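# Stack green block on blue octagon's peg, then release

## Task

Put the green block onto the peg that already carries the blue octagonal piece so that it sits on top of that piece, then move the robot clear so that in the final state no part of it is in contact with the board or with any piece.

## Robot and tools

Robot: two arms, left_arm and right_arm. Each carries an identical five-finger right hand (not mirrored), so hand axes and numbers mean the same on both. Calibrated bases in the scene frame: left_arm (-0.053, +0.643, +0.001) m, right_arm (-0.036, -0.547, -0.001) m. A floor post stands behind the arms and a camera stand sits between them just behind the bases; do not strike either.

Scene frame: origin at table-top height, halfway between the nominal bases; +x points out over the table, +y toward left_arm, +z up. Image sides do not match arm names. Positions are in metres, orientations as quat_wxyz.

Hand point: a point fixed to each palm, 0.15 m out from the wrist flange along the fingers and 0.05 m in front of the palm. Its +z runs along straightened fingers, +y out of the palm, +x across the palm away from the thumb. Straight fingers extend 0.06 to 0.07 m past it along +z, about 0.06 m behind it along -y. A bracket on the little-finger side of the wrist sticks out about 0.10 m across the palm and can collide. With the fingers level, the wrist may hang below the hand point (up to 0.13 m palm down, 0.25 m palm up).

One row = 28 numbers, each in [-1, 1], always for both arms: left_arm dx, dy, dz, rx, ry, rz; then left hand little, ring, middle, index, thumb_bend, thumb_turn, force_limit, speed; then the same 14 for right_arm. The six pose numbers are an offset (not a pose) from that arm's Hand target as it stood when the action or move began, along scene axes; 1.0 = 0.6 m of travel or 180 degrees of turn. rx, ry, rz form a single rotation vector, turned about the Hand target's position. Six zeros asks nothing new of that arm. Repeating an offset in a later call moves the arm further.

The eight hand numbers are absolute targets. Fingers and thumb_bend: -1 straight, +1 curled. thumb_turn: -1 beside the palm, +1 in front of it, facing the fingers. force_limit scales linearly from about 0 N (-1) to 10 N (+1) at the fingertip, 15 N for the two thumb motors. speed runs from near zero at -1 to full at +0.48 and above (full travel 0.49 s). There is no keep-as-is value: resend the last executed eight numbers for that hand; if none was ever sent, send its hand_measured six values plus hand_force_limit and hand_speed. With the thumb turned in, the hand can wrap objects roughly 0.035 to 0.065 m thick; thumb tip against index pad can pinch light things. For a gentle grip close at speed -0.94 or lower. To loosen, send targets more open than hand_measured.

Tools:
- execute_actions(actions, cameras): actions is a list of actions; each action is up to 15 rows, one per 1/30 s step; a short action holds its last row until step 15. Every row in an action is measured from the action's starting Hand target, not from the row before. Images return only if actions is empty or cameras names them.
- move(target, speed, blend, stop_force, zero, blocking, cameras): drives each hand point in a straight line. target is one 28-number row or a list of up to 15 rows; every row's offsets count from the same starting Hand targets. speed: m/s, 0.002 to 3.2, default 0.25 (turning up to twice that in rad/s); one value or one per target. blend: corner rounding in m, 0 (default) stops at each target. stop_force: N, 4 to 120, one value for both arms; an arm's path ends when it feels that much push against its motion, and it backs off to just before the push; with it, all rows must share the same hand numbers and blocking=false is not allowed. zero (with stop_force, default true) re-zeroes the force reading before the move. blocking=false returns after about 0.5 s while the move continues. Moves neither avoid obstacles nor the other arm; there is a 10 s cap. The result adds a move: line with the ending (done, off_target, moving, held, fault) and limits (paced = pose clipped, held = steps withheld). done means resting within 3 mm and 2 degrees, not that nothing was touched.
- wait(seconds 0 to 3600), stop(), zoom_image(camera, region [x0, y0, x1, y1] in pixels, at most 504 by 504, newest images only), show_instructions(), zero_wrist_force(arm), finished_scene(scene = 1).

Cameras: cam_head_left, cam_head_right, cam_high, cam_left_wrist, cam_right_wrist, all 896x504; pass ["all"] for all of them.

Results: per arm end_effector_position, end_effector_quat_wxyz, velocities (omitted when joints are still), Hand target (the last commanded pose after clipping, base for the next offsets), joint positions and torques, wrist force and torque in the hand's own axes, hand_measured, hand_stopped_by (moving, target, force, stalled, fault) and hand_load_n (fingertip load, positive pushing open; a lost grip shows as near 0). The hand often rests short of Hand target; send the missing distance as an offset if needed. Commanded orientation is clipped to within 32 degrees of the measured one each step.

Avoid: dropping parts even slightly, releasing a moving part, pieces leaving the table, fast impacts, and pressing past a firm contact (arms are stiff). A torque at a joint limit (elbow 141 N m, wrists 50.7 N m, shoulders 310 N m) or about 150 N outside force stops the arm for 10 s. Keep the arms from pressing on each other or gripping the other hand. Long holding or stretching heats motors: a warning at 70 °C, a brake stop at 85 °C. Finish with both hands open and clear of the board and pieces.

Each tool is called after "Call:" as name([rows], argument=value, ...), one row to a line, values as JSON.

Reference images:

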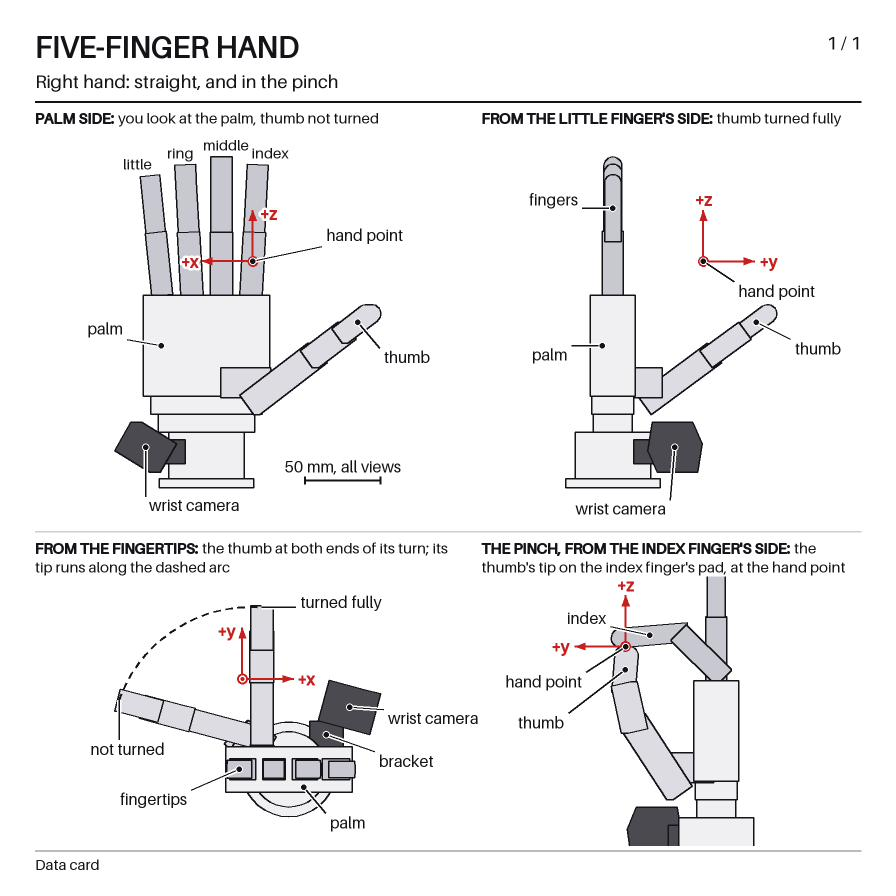

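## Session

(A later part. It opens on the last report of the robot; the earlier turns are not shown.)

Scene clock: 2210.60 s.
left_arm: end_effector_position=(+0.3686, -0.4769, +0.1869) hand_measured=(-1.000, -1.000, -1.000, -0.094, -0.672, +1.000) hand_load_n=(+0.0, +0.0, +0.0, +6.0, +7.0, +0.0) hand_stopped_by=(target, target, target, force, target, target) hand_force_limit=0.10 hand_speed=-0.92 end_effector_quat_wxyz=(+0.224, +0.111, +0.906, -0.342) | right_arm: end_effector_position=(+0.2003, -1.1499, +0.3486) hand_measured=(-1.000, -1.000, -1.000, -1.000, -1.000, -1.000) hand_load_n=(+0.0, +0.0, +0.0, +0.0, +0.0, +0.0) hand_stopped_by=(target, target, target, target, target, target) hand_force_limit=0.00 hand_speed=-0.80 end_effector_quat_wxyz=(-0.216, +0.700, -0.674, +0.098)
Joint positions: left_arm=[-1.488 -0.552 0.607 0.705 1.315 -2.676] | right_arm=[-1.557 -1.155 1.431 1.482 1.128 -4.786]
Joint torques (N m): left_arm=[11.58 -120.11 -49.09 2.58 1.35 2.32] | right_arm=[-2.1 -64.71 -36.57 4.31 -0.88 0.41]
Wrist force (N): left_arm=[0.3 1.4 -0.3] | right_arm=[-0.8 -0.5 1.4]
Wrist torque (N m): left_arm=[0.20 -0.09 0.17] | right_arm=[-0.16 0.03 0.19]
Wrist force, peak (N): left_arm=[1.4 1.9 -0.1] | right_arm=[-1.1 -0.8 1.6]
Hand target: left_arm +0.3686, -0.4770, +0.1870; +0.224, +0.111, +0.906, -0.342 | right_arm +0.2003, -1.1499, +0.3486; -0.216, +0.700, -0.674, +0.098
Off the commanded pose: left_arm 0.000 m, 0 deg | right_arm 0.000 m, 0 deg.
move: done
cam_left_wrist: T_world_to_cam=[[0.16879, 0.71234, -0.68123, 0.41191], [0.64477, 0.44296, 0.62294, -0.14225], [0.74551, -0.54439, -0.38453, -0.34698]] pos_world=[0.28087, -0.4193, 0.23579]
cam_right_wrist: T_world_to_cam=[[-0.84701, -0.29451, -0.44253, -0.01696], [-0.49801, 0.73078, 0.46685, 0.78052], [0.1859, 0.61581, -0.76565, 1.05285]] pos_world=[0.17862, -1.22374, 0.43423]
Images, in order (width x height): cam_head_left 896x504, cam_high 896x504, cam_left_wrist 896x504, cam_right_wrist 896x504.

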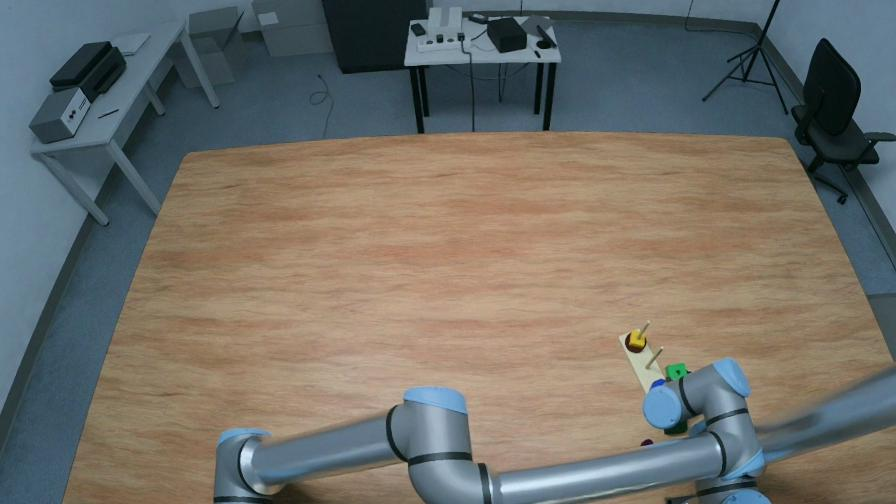

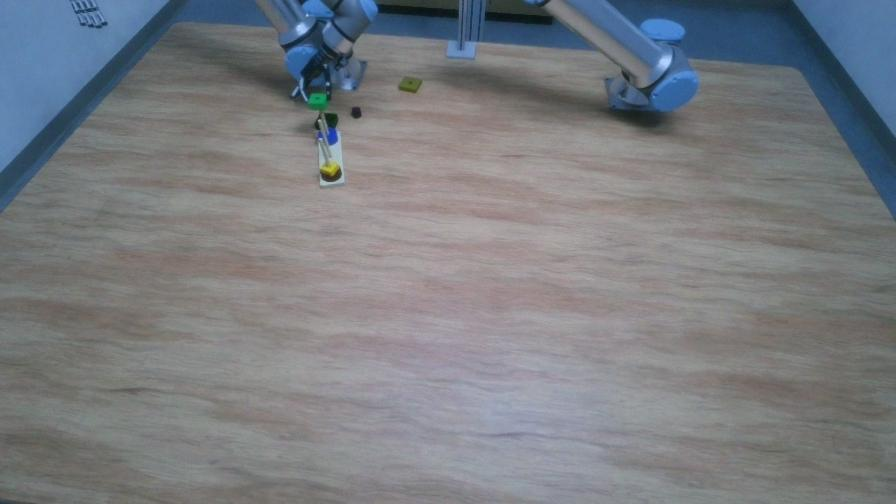

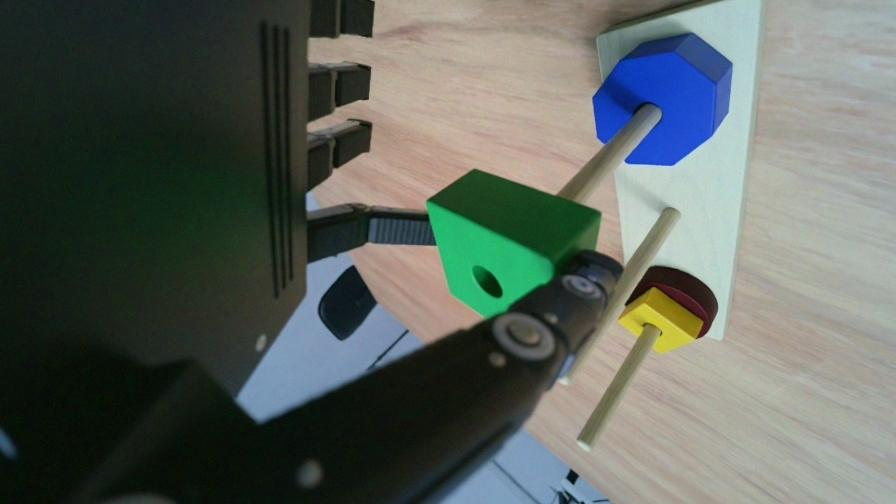

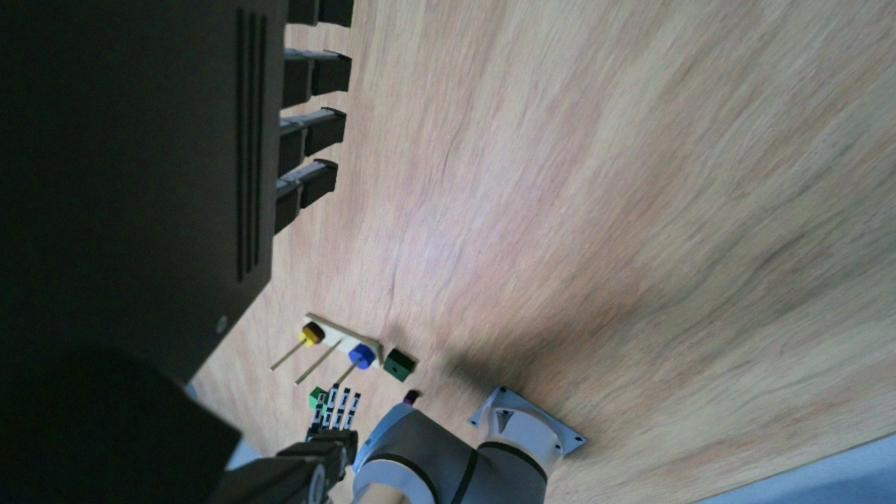

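Call:
move(target=[0,0,-0.02,0,0,0,-1,-1,-1,0.25,-0.67,1,0.1,-0.92,0,0,0,0,0,0,-1,-1,-1,-1,-1,-1,0,-0.8], speed=0.008, stop_force=4, cameras=["cam_left_wrist","cam_right_wrist","cam_high","cam_head_left"])

Call:
zoom_image(camera="cam_right_wrist", region=[290, 340, 390, 440])

Call:
zoom_image(camera="cam_high", region=[290, 70, 350, 150])

Call:
zoom_image(camera="cam_left_wrist", region=[400, 150, 640, 340])

Scene clock: 2244.27 s.
left_arm: end_effector_position=(+0.3686, -0.4769, +0.1749) hand_measured=(-1.000, -1.000, -1.000, -0.094, -0.672, +1.000) hand_load_n=(+0.0, +0.0, +0.0, +6.0, +7.5, +0.0) hand_stopped_by=(target, target, target, force, target, target) hand_force_limit=0.10 hand_speed=-0.92 end_effector_quat_wxyz=(+0.224, +0.111, +0.906, -0.342) | right_arm: end_effector_position=(+0.2003, -1.1499, +0.3486) hand_measured=(-1.000, -1.000, -1.000, -1.000, -1.000, -1.000) hand_load_n=(+0.0, +0.0, +0.0, +0.0, -0.5, +0.0) hand_stopped_by=(target, target, target, target, target, target) hand_force_limit=0.00 hand_speed=-0.80 end_effector_quat_wxyz=(-0.216, +0.700, -0.674, +0.098)
Joint positions: left_arm=[-1.488 -0.55 0.623 0.686 1.315 -2.676] | right_arm=[-1.557 -1.155 1.431 1.482 1.128 -4.786]
Joint torques (N m): left_arm=[11.15 -119.78 -47.77 2.59 1.34 1.68] | right_arm=[-1.13 -65.75 -36.29 4.27 -1.3 0.5]
Wrist force (N): left_arm=[0.4 1.7 -0.1] | right_arm=[-1.0 -0.7 1.2]
Wrist torque (N m): left_arm=[0.16 -0.15 0.18] | right_arm=[-0.18 0.06 0.17]
Wrist force, peak (N): left_arm=[0.9 2.2 -0.7] | right_arm=[-1.0 -1.0 1.7]
Hand target: left_arm +0.3686, -0.4770, +0.1750; +0.224, +0.111, +0.906, -0.342 | right_arm +0.2003, -1.1499, +0.3486; -0.216, +0.700, -0.674, +0.098
Off the commanded pose: left_arm 0.000 m, 0 deg | right_arm 0.000 m, 0 deg.
move: done
cam_left_wrist: T_world_to_cam=[[0.16879, 0.71234, -0.68123, 0.40373], [0.64477, 0.44296, 0.62294, -0.13477], [0.74551, -0.54439, -0.38453, -0.35159]] pos_world=[0.28087, -0.4193, 0.22379]
cam_right_wrist: T_world_to_cam=[[-0.84701, -0.29451, -0.44253, -0.01696], [-0.49801, 0.73078, 0.46685, 0.78052], [0.1859, 0.61581, -0.76565, 1.05285]] pos_world=[0.17862, -1.22374, 0.43423]
Images, in order (width x height): cam_head_left 896x504, cam_high 896x504, cam_left_wrist 896x504, cam_right_wrist 896x504.

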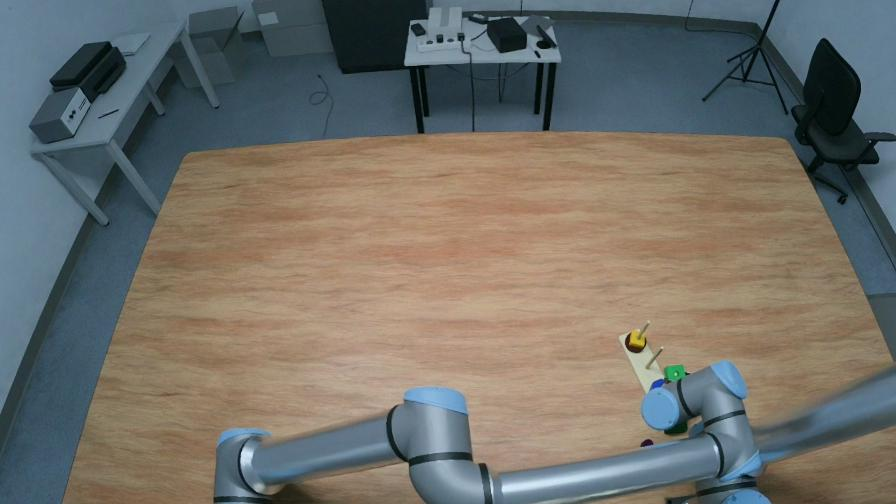

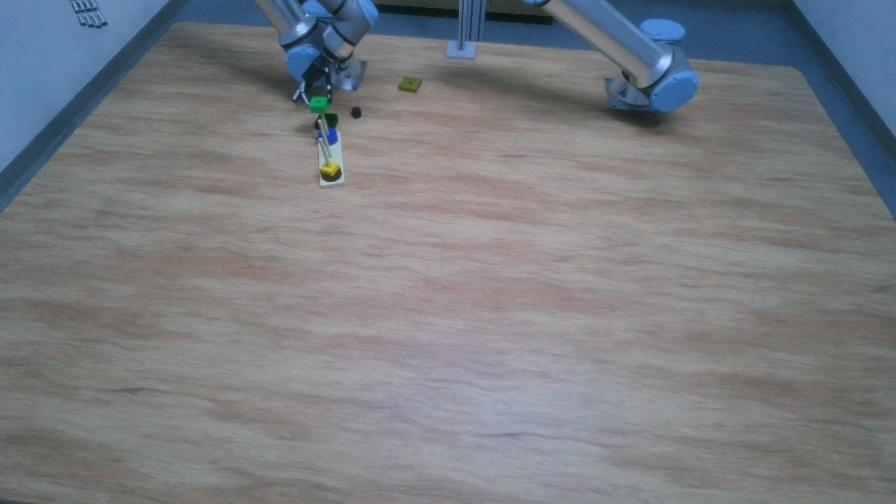

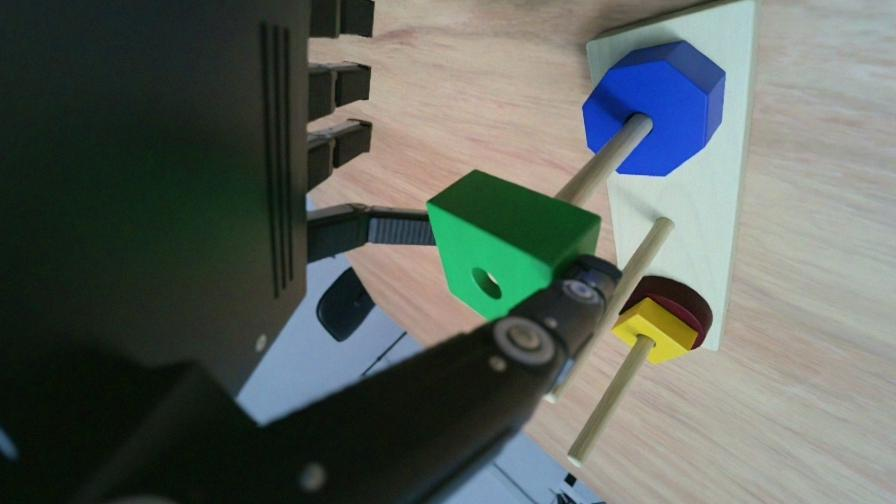

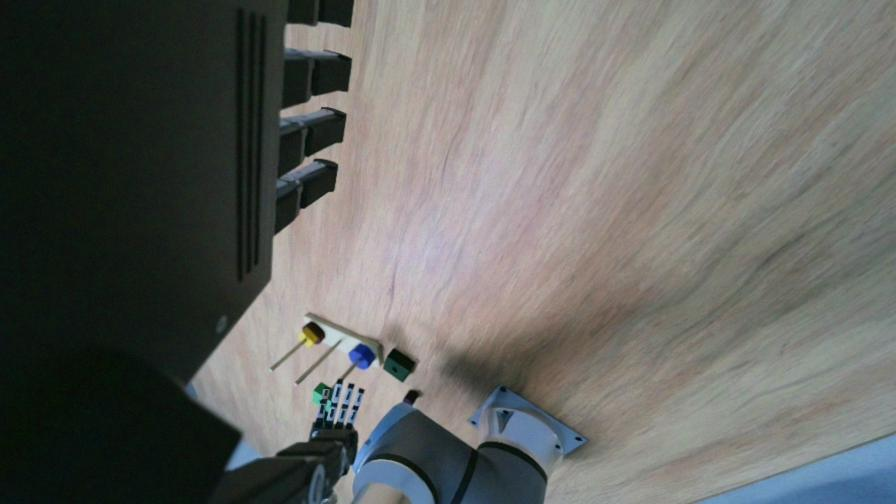

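Scaled by 5.040 from the camera's image (finer frame: 1280x720).

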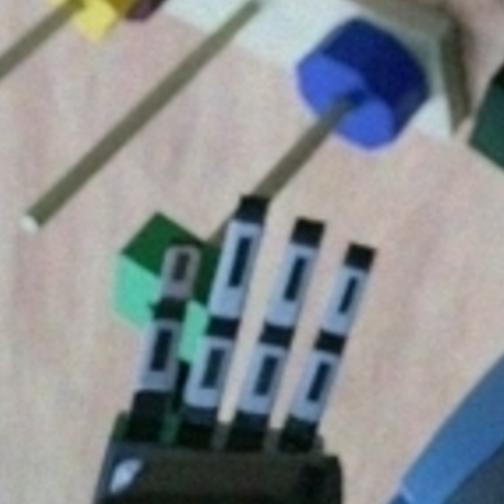

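Scaled by 6.300 from the camera's image (finer frame: 1280x720).

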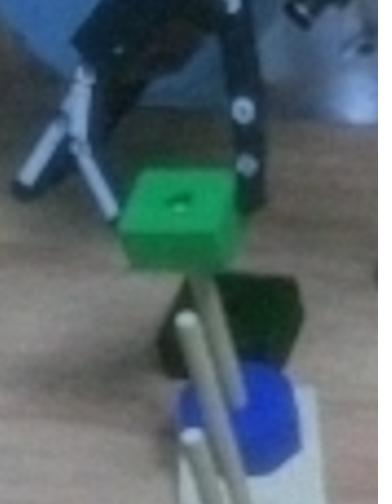

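Scaled by 2.100 from the camera's image (finer frame: 1280x720).

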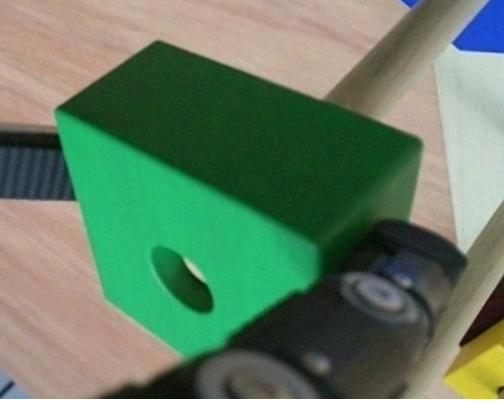

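Call:
move(target=[0,0,-0.03,0,0,0,-1,-1,-1,0.25,-0.67,1,0.1,-0.92,0,0,0,0,0,0,-1,-1,-1,-1,-1,-1,0,-0.8], speed=0.01, stop_force=4, cameras=["cam_left_wrist","cam_right_wrist"])

Call:
zoom_image(camera="cam_left_wrist", region=[400, 150, 640, 340])

Scene clock: 2256.57 s.
left_arm: end_effector_position=(+0.3686, -0.4769, +0.1569) hand_measured=(-1.000, -1.000, -1.000, -0.094, -0.672, +1.000) hand_load_n=(+0.0, +0.0, +0.0, +5.5, +8.0, +0.0) hand_stopped_by=(target, target, target, force, target, target) hand_force_limit=0.10 hand_speed=-0.92 end_effector_quat_wxyz=(+0.224, +0.111, +0.906, -0.342) | right_arm: end_effector_position=(+0.2003, -1.1499, +0.3486) hand_measured=(-1.000, -1.000, -1.000, -1.000, -1.000, -1.000) hand_load_n=(+0.0, +0.0, +0.0, +0.0, +0.0, -0.5) hand_stopped_by=(target, target, target, target, target, target) hand_force_limit=0.00 hand_speed=-0.80 end_effector_quat_wxyz=(-0.216, +0.700, -0.674, +0.098)
Joint positions: left_arm=[-1.488 -0.545 0.647 0.658 1.315 -2.676] | right_arm=[-1.557 -1.155 1.431 1.482 1.128 -4.786]
Joint torques (N m): left_arm=[10.28 -124.79 -51.3 2.77 1.12 0.8] | right_arm=[0.25 -66.42 -36.31 4.11 -0.55 0.27]
Wrist force (N): left_arm=[0.1 2.4 -0.5] | right_arm=[-0.9 -0.9 1.3]
Wrist torque (N m): left_arm=[0.25 -0.12 0.20] | right_arm=[-0.23 0.04 0.17]
Wrist force, peak (N): left_arm=[0.6 2.5 -0.7] | right_arm=[-1.2 -0.9 1.5]
Hand target: left_arm +0.3686, -0.4770, +0.1570; +0.224, +0.111, +0.906, -0.342 | right_arm +0.2003, -1.1499, +0.3486; -0.216, +0.700, -0.674, +0.098
Off the commanded pose: left_arm 0.000 m, 0 deg | right_arm 0.000 m, 0 deg.
move: done
cam_left_wrist: T_world_to_cam=[[0.16879, 0.71234, -0.68123, 0.39147], [0.64477, 0.44296, 0.62294, -0.12356], [0.74551, -0.54439, -0.38453, -0.35852]] pos_world=[0.28087, -0.4193, 0.20579]
cam_right_wrist: T_world_to_cam=[[-0.84701, -0.29451, -0.44253, -0.01696], [-0.49801, 0.73078, 0.46685, 0.78052], [0.1859, 0.61581, -0.76565, 1.05285]] pos_world=[0.17862, -1.22374, 0.43423]

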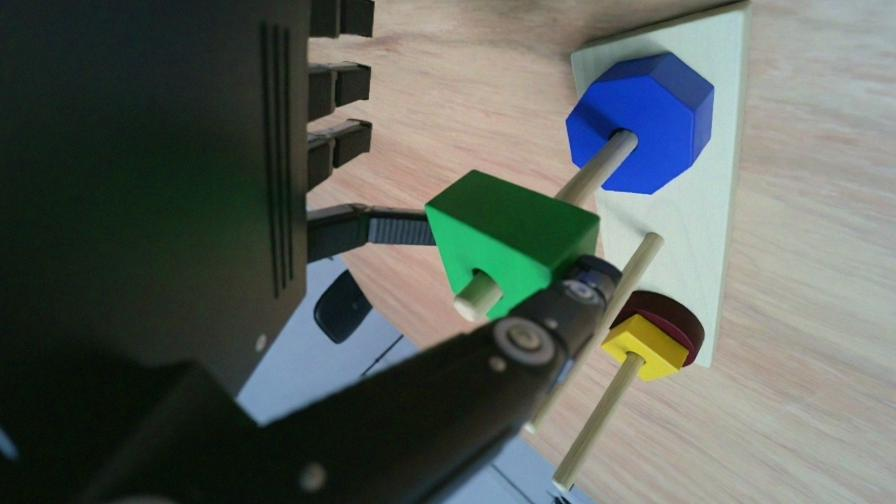

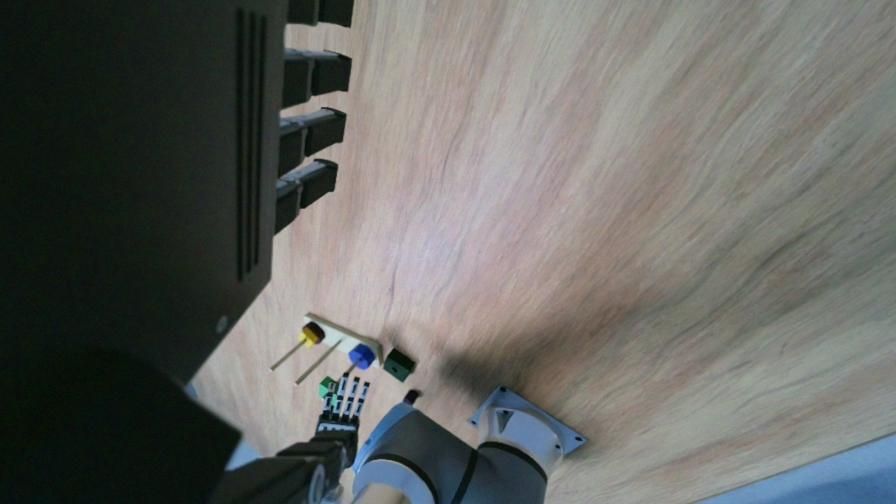

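Scaled by 2.100 from the camera's image (finer frame: 1280x720).

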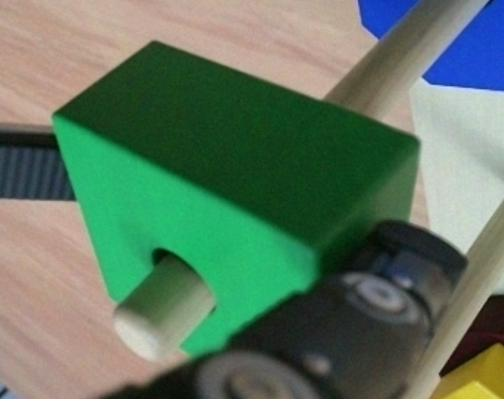

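Call:
move(target=[0,0.0013,-0.06,0,0,0,-1,-1,-1,0.25,-0.67,1,0.1,-0.92,0,0,0,0,0,0,-1,-1,-1,-1,-1,-1,0,-0.8], speed=0.012, stop_force=5, cameras=["cam_left_wrist","cam_right_wrist","cam_high"])

Call:
zoom_image(camera="cam_left_wrist", region=[400, 150, 640, 340])

Call:
zoom_image(camera="cam_high", region=[280, 70, 360, 150])

Scene clock: 2274.43 s.
left_arm: end_effector_position=(+0.3686, -0.4761, +0.1209) hand_measured=(-1.000, -1.000, -1.000, -0.094, -0.672, +1.000) hand_load_n=(+0.0, +0.0, +0.0, +6.5, +7.0, +0.0) hand_stopped_by=(target, target, target, force, target, target) hand_force_limit=0.10 hand_speed=-0.92 end_effector_quat_wxyz=(+0.224, +0.111, +0.906, -0.342) | right_arm: end_effector_position=(+0.2003, -1.1499, +0.3486) hand_measured=(-1.000, -1.000, -1.000, -1.000, -1.000, -1.000) hand_load_n=(+0.0, +0.0, +0.0, -0.5, +0.0, +0.0) hand_stopped_by=(target, target, target, target, target, target) hand_force_limit=0.00 hand_speed=-0.80 end_effector_quat_wxyz=(-0.216, +0.700, -0.674, +0.098)
Joint positions: left_arm=[-1.488 -0.535 0.691 0.604 1.315 -2.676] | right_arm=[-1.557 -1.155 1.431 1.482 1.128 -4.786]
Joint torques (N m): left_arm=[11.88 -126.84 -52.07 3.33 1.27 2.48] | right_arm=[-1.35 -64.54 -37.52 4.17 -0.77 0.1]
Wrist force (N): left_arm=[-0.1 1.4 0.1] | right_arm=[-0.7 -0.8 1.3]
Wrist torque (N m): left_arm=[0.21 -0.06 0.16] | right_arm=[-0.22 0.01 0.18]
Wrist force, peak (N): left_arm=[0.5 2.6 -0.7] | right_arm=[-1.1 -0.8 2.0]
Hand target: left_arm +0.3686, -0.4762, +0.1210; +0.224, +0.111, +0.906, -0.342 | right_arm +0.2003, -1.1499, +0.3486; -0.216, +0.700, -0.674, +0.098
Off the commanded pose: left_arm 0.000 m, 0 deg | right_arm 0.000 m, 0 deg.
move: done
cam_left_wrist: T_world_to_cam=[[0.16879, 0.71234, -0.68123, 0.36631], [0.64477, 0.44296, 0.62294, -0.10143], [0.74551, -0.54439, -0.38453, -0.37196]] pos_world=[0.28087, -0.4185, 0.16969]
cam_right_wrist: T_world_to_cam=[[-0.84701, -0.29451, -0.44253, -0.01696], [-0.49801, 0.73078, 0.46685, 0.78052], [0.1859, 0.61581, -0.76565, 1.05285]] pos_world=[0.17862, -1.22374, 0.43423]
Images, in order (width x height): cam_high 896x504, cam_left_wrist 896x504, cam_right_wrist 896x504.

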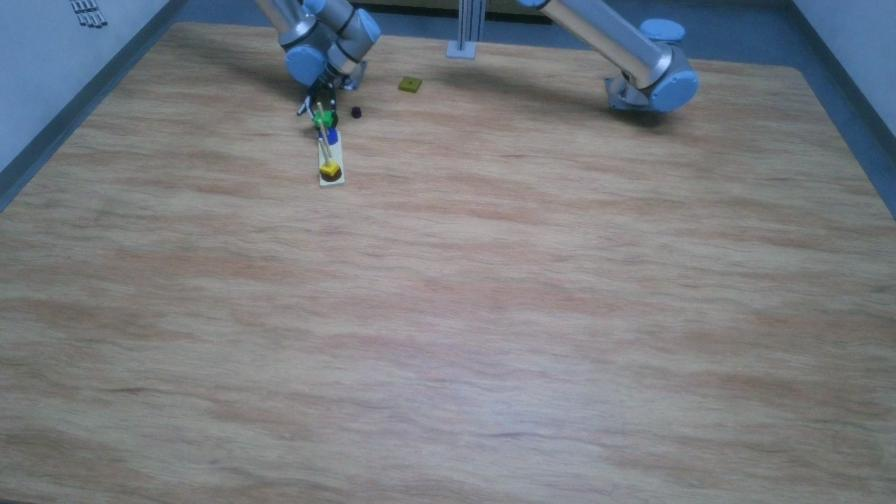

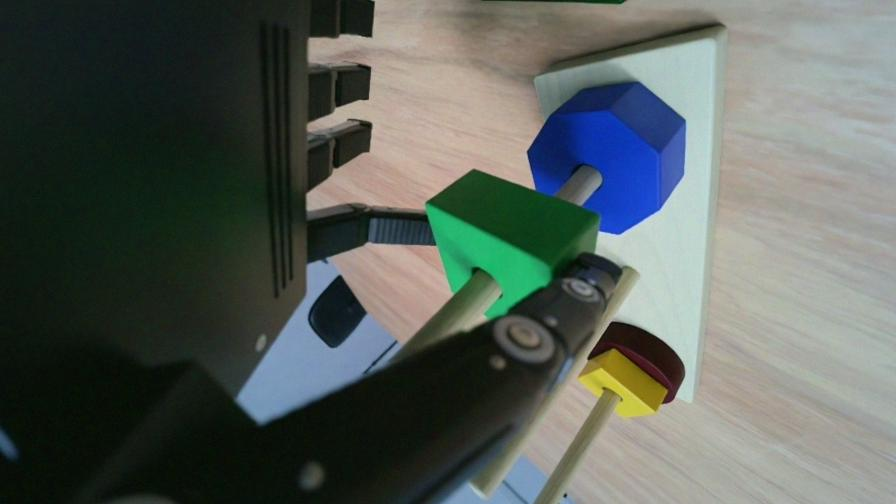

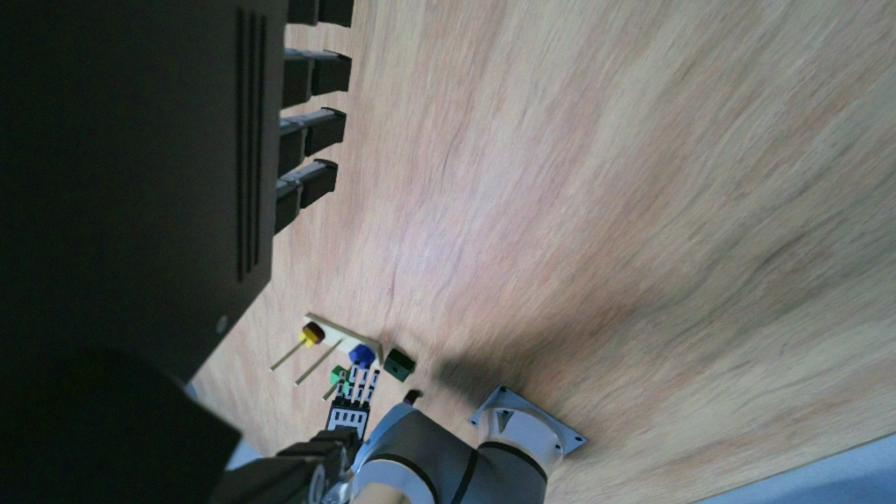

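Scaled by 2.100 from the camera's image (finer frame: 1280x720).

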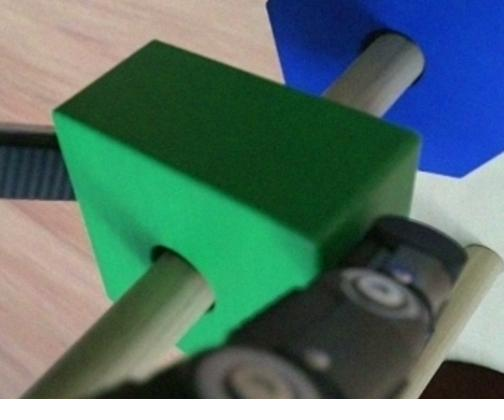

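Scaled by 6.300 from the camera's image (finer frame: 1280x720).

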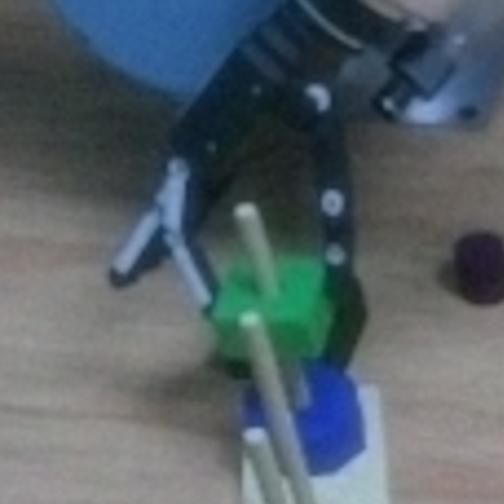

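Call:
move(target=[0,0,-0.06,0,0,0,-1,-1,-1,0.25,-0.67,1,0.1,-0.92,0,0,0,0,0,0,-1,-1,-1,-1,-1,-1,0,-0.8], speed=0.012, stop_force=5, cameras=["cam_left_wrist","cam_right_wrist","cam_high"])

Call:
zoom_image(camera="cam_left_wrist", region=[400, 100, 740, 320])

Call:
zoom_image(camera="cam_high", region=[280, 70, 360, 150])

Call:
zoom_image(camera="cam_right_wrist", region=[310, 320, 430, 440])

Scene clock: 2298.10 s.
left_arm: end_effector_position=(+0.3686, -0.4761, +0.0849) hand_measured=(-1.000, -1.000, -1.000, -0.094, -0.672, +1.000) hand_load_n=(+0.0, +0.0, +0.0, +6.0, +7.0, +0.0) hand_stopped_by=(target, target, target, force, target, target) hand_force_limit=0.10 hand_speed=-0.92 end_effector_quat_wxyz=(+0.224, +0.111, +0.906, -0.342) | right_arm: end_effector_position=(+0.2003, -1.1499, +0.3486) hand_measured=(-1.000, -1.000, -1.000, -1.000, -1.000, -1.000) hand_load_n=(+0.0, +0.0, +0.0, +0.0, +0.0, +0.0) hand_stopped_by=(target, target, target, target, target, target) hand_force_limit=0.00 hand_speed=-0.80 end_effector_quat_wxyz=(-0.216, +0.700, -0.674, +0.098)
Joint positions: left_arm=[-1.488 -0.519 0.723 0.555 1.315 -2.676] | right_arm=[-1.557 -1.155 1.431 1.482 1.128 -4.786]
Joint torques (N m): left_arm=[11.67 -129.84 -46.19 3.18 1.24 0.72] | right_arm=[-1.89 -63.27 -36.71 4.29 -1.09 0.4]
Wrist force (N): left_arm=[0.0 1.2 -0.6] | right_arm=[-0.8 -0.7 1.4]
Wrist torque (N m): left_arm=[0.24 -0.06 0.15] | right_arm=[-0.19 0.03 0.18]
Wrist force, peak (N): left_arm=[0.8 2.1 0.5] | right_arm=[-1.2 -0.9 1.5]
Hand target: left_arm +0.3686, -0.4762, +0.0850; +0.224, +0.111, +0.906, -0.342 | right_arm +0.2003, -1.1499, +0.3486; -0.216, +0.700, -0.674, +0.098
Off the commanded pose: left_arm 0.000 m, 0 deg | right_arm 0.000 m, 0 deg.
move: done
cam_left_wrist: T_world_to_cam=[[0.16879, 0.71234, -0.68123, 0.34185], [0.64477, 0.44296, 0.62294, -0.07906], [0.74551, -0.54439, -0.38453, -0.38577]] pos_world=[0.28087, -0.4185, 0.13379]
cam_right_wrist: T_world_to_cam=[[-0.84701, -0.29451, -0.44253, -0.01696], [-0.49801, 0.73078, 0.46685, 0.78052], [0.1859, 0.61581, -0.76565, 1.05285]] pos_world=[0.17862, -1.22374, 0.43423]
Images, in order (width x height): cam_high 896x504, cam_left_wrist 896x504, cam_right_wrist 896x504.

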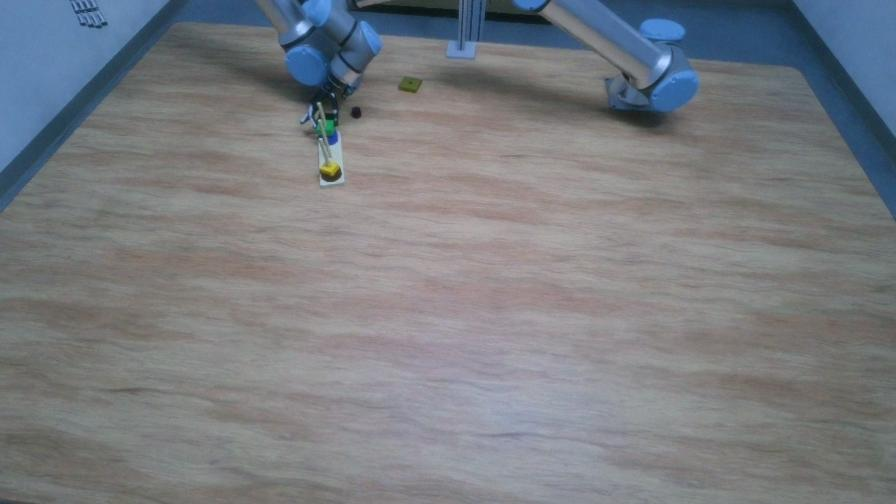

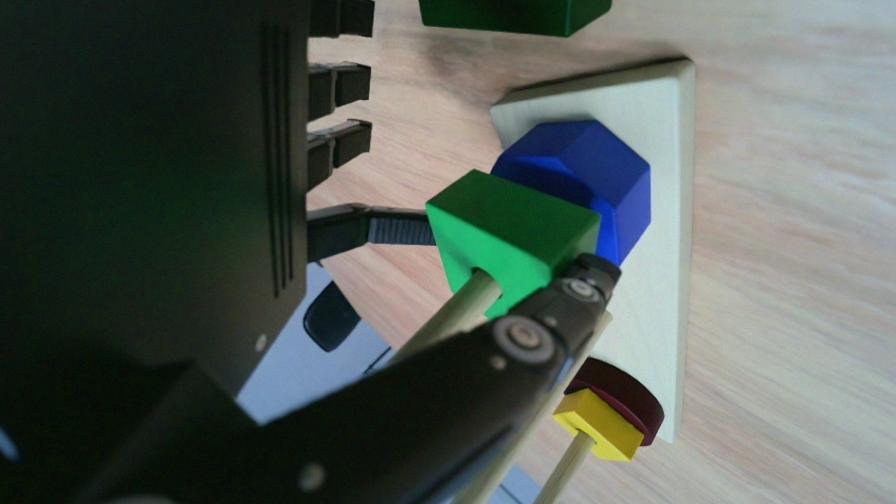

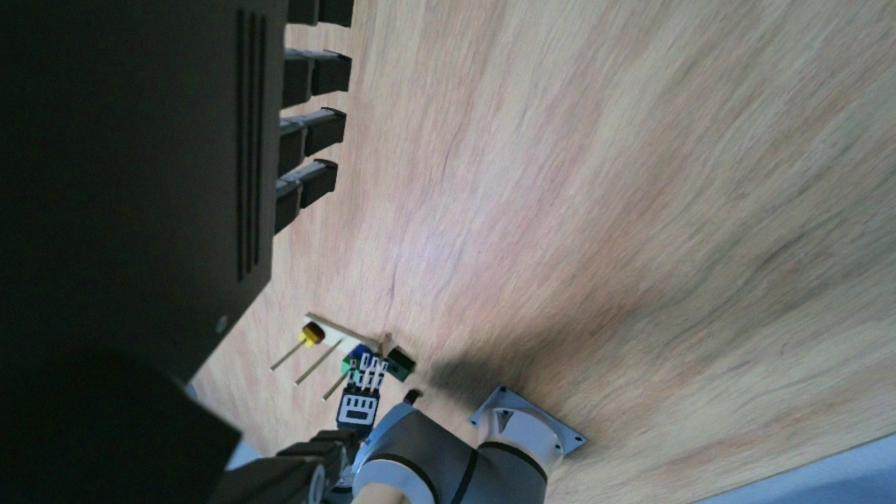

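Scaled by 1.482 from the camera's image (finer frame: 1280x720).

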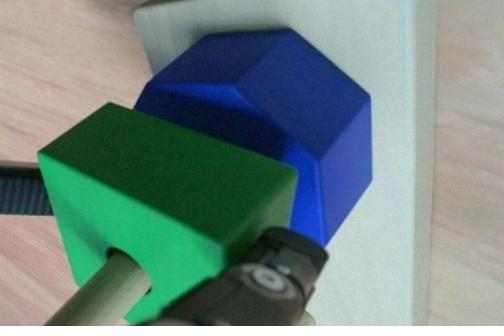

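Scaled by 6.300 from the camera's image (finer frame: 1280x720).

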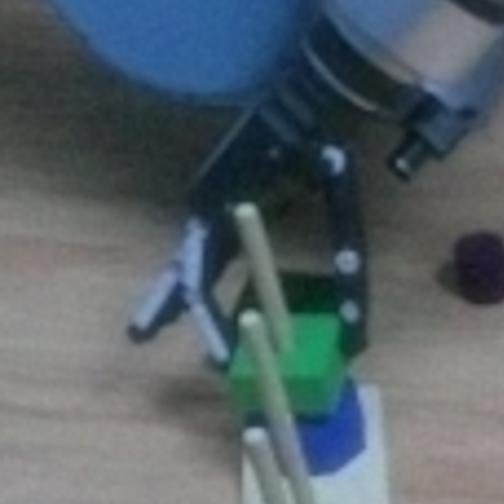

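Scaled by 4.200 from the camera's image (finer frame: 1280x720).

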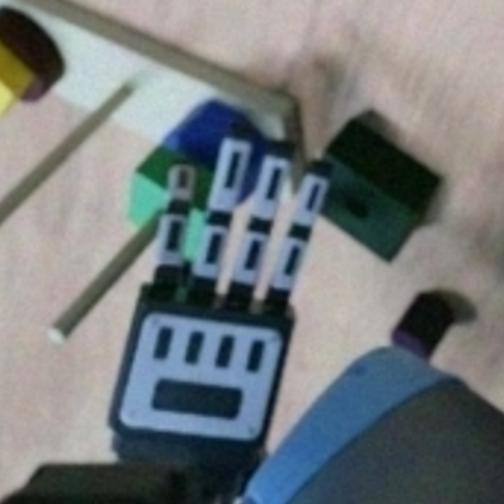

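Call:
move(target=[0,0,-0.035,0,0,0,-1,-1,-1,0.25,-0.67,1,0.1,-0.92,0,0,0,0,0,0,-1,-1,-1,-1,-1,-1,0,-0.8], speed=0.006, stop_force=4, cameras=["cam_left_wrist","cam_right_wrist","cam_high"])

Call:
zoom_image(camera="cam_left_wrist", region=[400, 100, 740, 320])

Call:
zoom_image(camera="cam_right_wrist", region=[310, 320, 430, 440])

Scene clock: 2311.33 s.
left_arm: end_effector_position=(+0.3686, -0.4762, +0.0737) hand_measured=(-1.000, -1.000, -1.000, -0.094, -0.672, +1.000) hand_load_n=(+0.0, +0.0, +0.0, +5.5, +8.5, +0.0) hand_stopped_by=(target, target, target, force, target, target) hand_force_limit=0.10 hand_speed=-0.92 end_effector_quat_wxyz=(+0.224, +0.111, +0.906, -0.342) | right_arm: end_effector_position=(+0.2003, -1.1499, +0.3486) hand_measured=(-1.000, -1.000, -1.000, -1.000, -1.000, -1.000) hand_load_n=(+0.0, +0.0, +0.0, +0.0, +0.0, -0.5) hand_stopped_by=(target, target, target, target, target, target) hand_force_limit=0.00 hand_speed=-0.80 end_effector_quat_wxyz=(-0.216, +0.700, -0.674, +0.098)
Joint positions: left_arm=[-1.488 -0.513 0.732 0.54 1.315 -2.676] | right_arm=[-1.557 -1.155 1.431 1.482 1.128 -4.786]
Joint torques (N m): left_arm=[11.46 -128.06 -54.91 3.16 1.34 0.33] | right_arm=[-1.03 -64.13 -36.81 4.07 -0.98 0.21]
Wrist force (N): left_arm=[0.0 1.0 -1.7] | right_arm=[-0.9 -0.8 1.4]
Wrist torque (N m): left_arm=[0.20 -0.16 0.18] | right_arm=[-0.21 0.04 0.17]
Wrist force, peak (N): left_arm=[-0.7 -1.1 -3.7] | right_arm=[-0.9 -1.0 1.7]
Hand target: left_arm +0.3686, -0.4762, +0.0737; +0.224, +0.111, +0.906, -0.342 (not the last commanded pose) | right_arm +0.2003, -1.1499, +0.3486; -0.216, +0.700, -0.674, +0.098
Off the commanded pose: left_arm 0.010 m, 0 deg | right_arm 0.000 m, 0 deg.
move: contact (left_arm)
cam_left_wrist: T_world_to_cam=[[0.16878, 0.71228, -0.6813, 0.33428], [0.64469, 0.44308, 0.62294, -0.07197], [0.74558, -0.54436, -0.38442, -0.39015]] pos_world=[0.28087, -0.4186, 0.12259]
cam_right_wrist: T_world_to_cam=[[-0.84701, -0.29451, -0.44253, -0.01696], [-0.49801, 0.73078, 0.46685, 0.78052], [0.1859, 0.61581, -0.76565, 1.05285]] pos_world=[0.17862, -1.22374, 0.43423]
Images, in order (width x height): cam_high 896x504, cam_left_wrist 896x504, cam_right_wrist 896x504.

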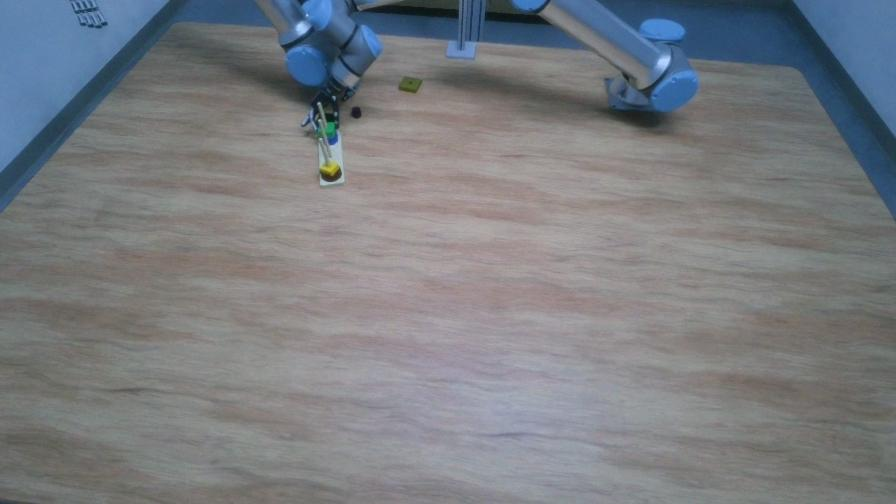

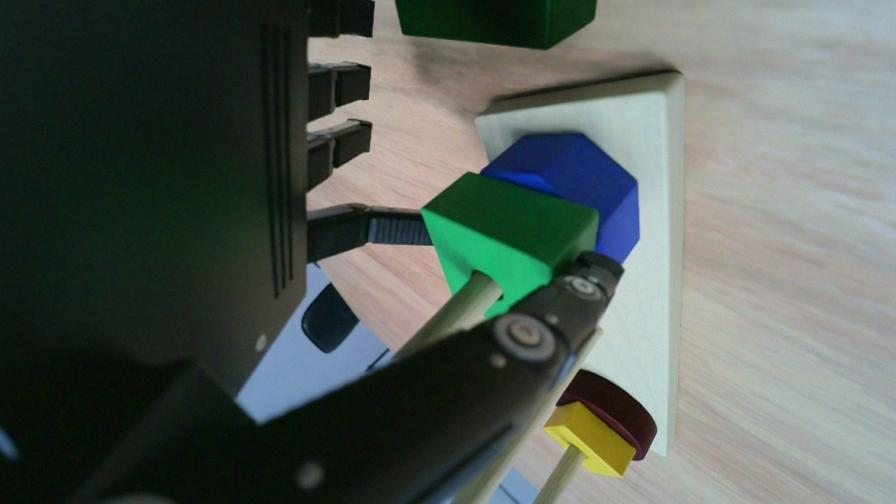

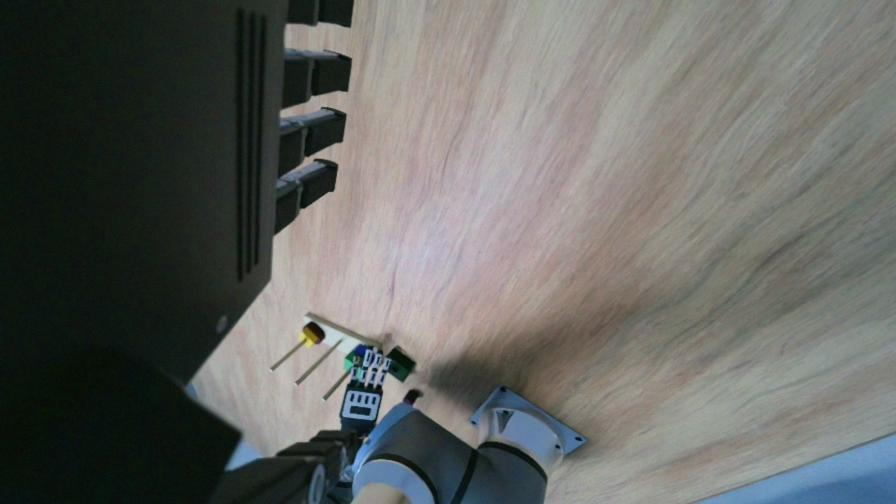

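Scaled by 1.482 from the camera's image (finer frame: 1280x720).

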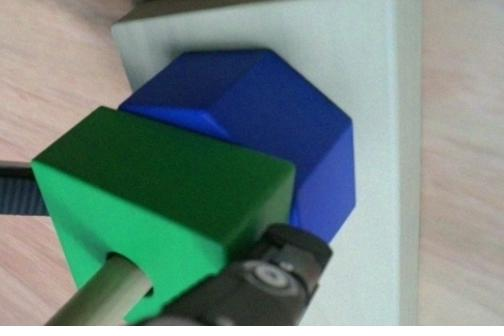

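Scaled by 4.200 from the camera's image (finer frame: 1280x720).

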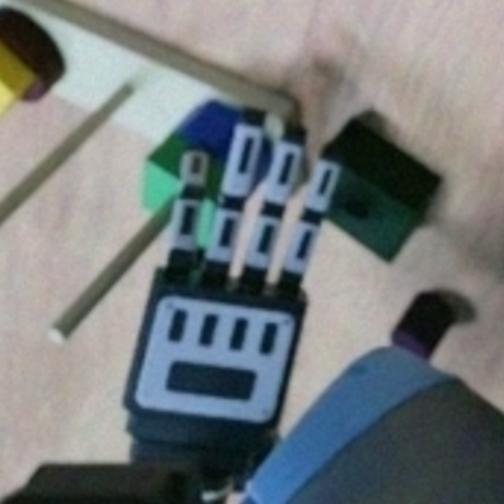

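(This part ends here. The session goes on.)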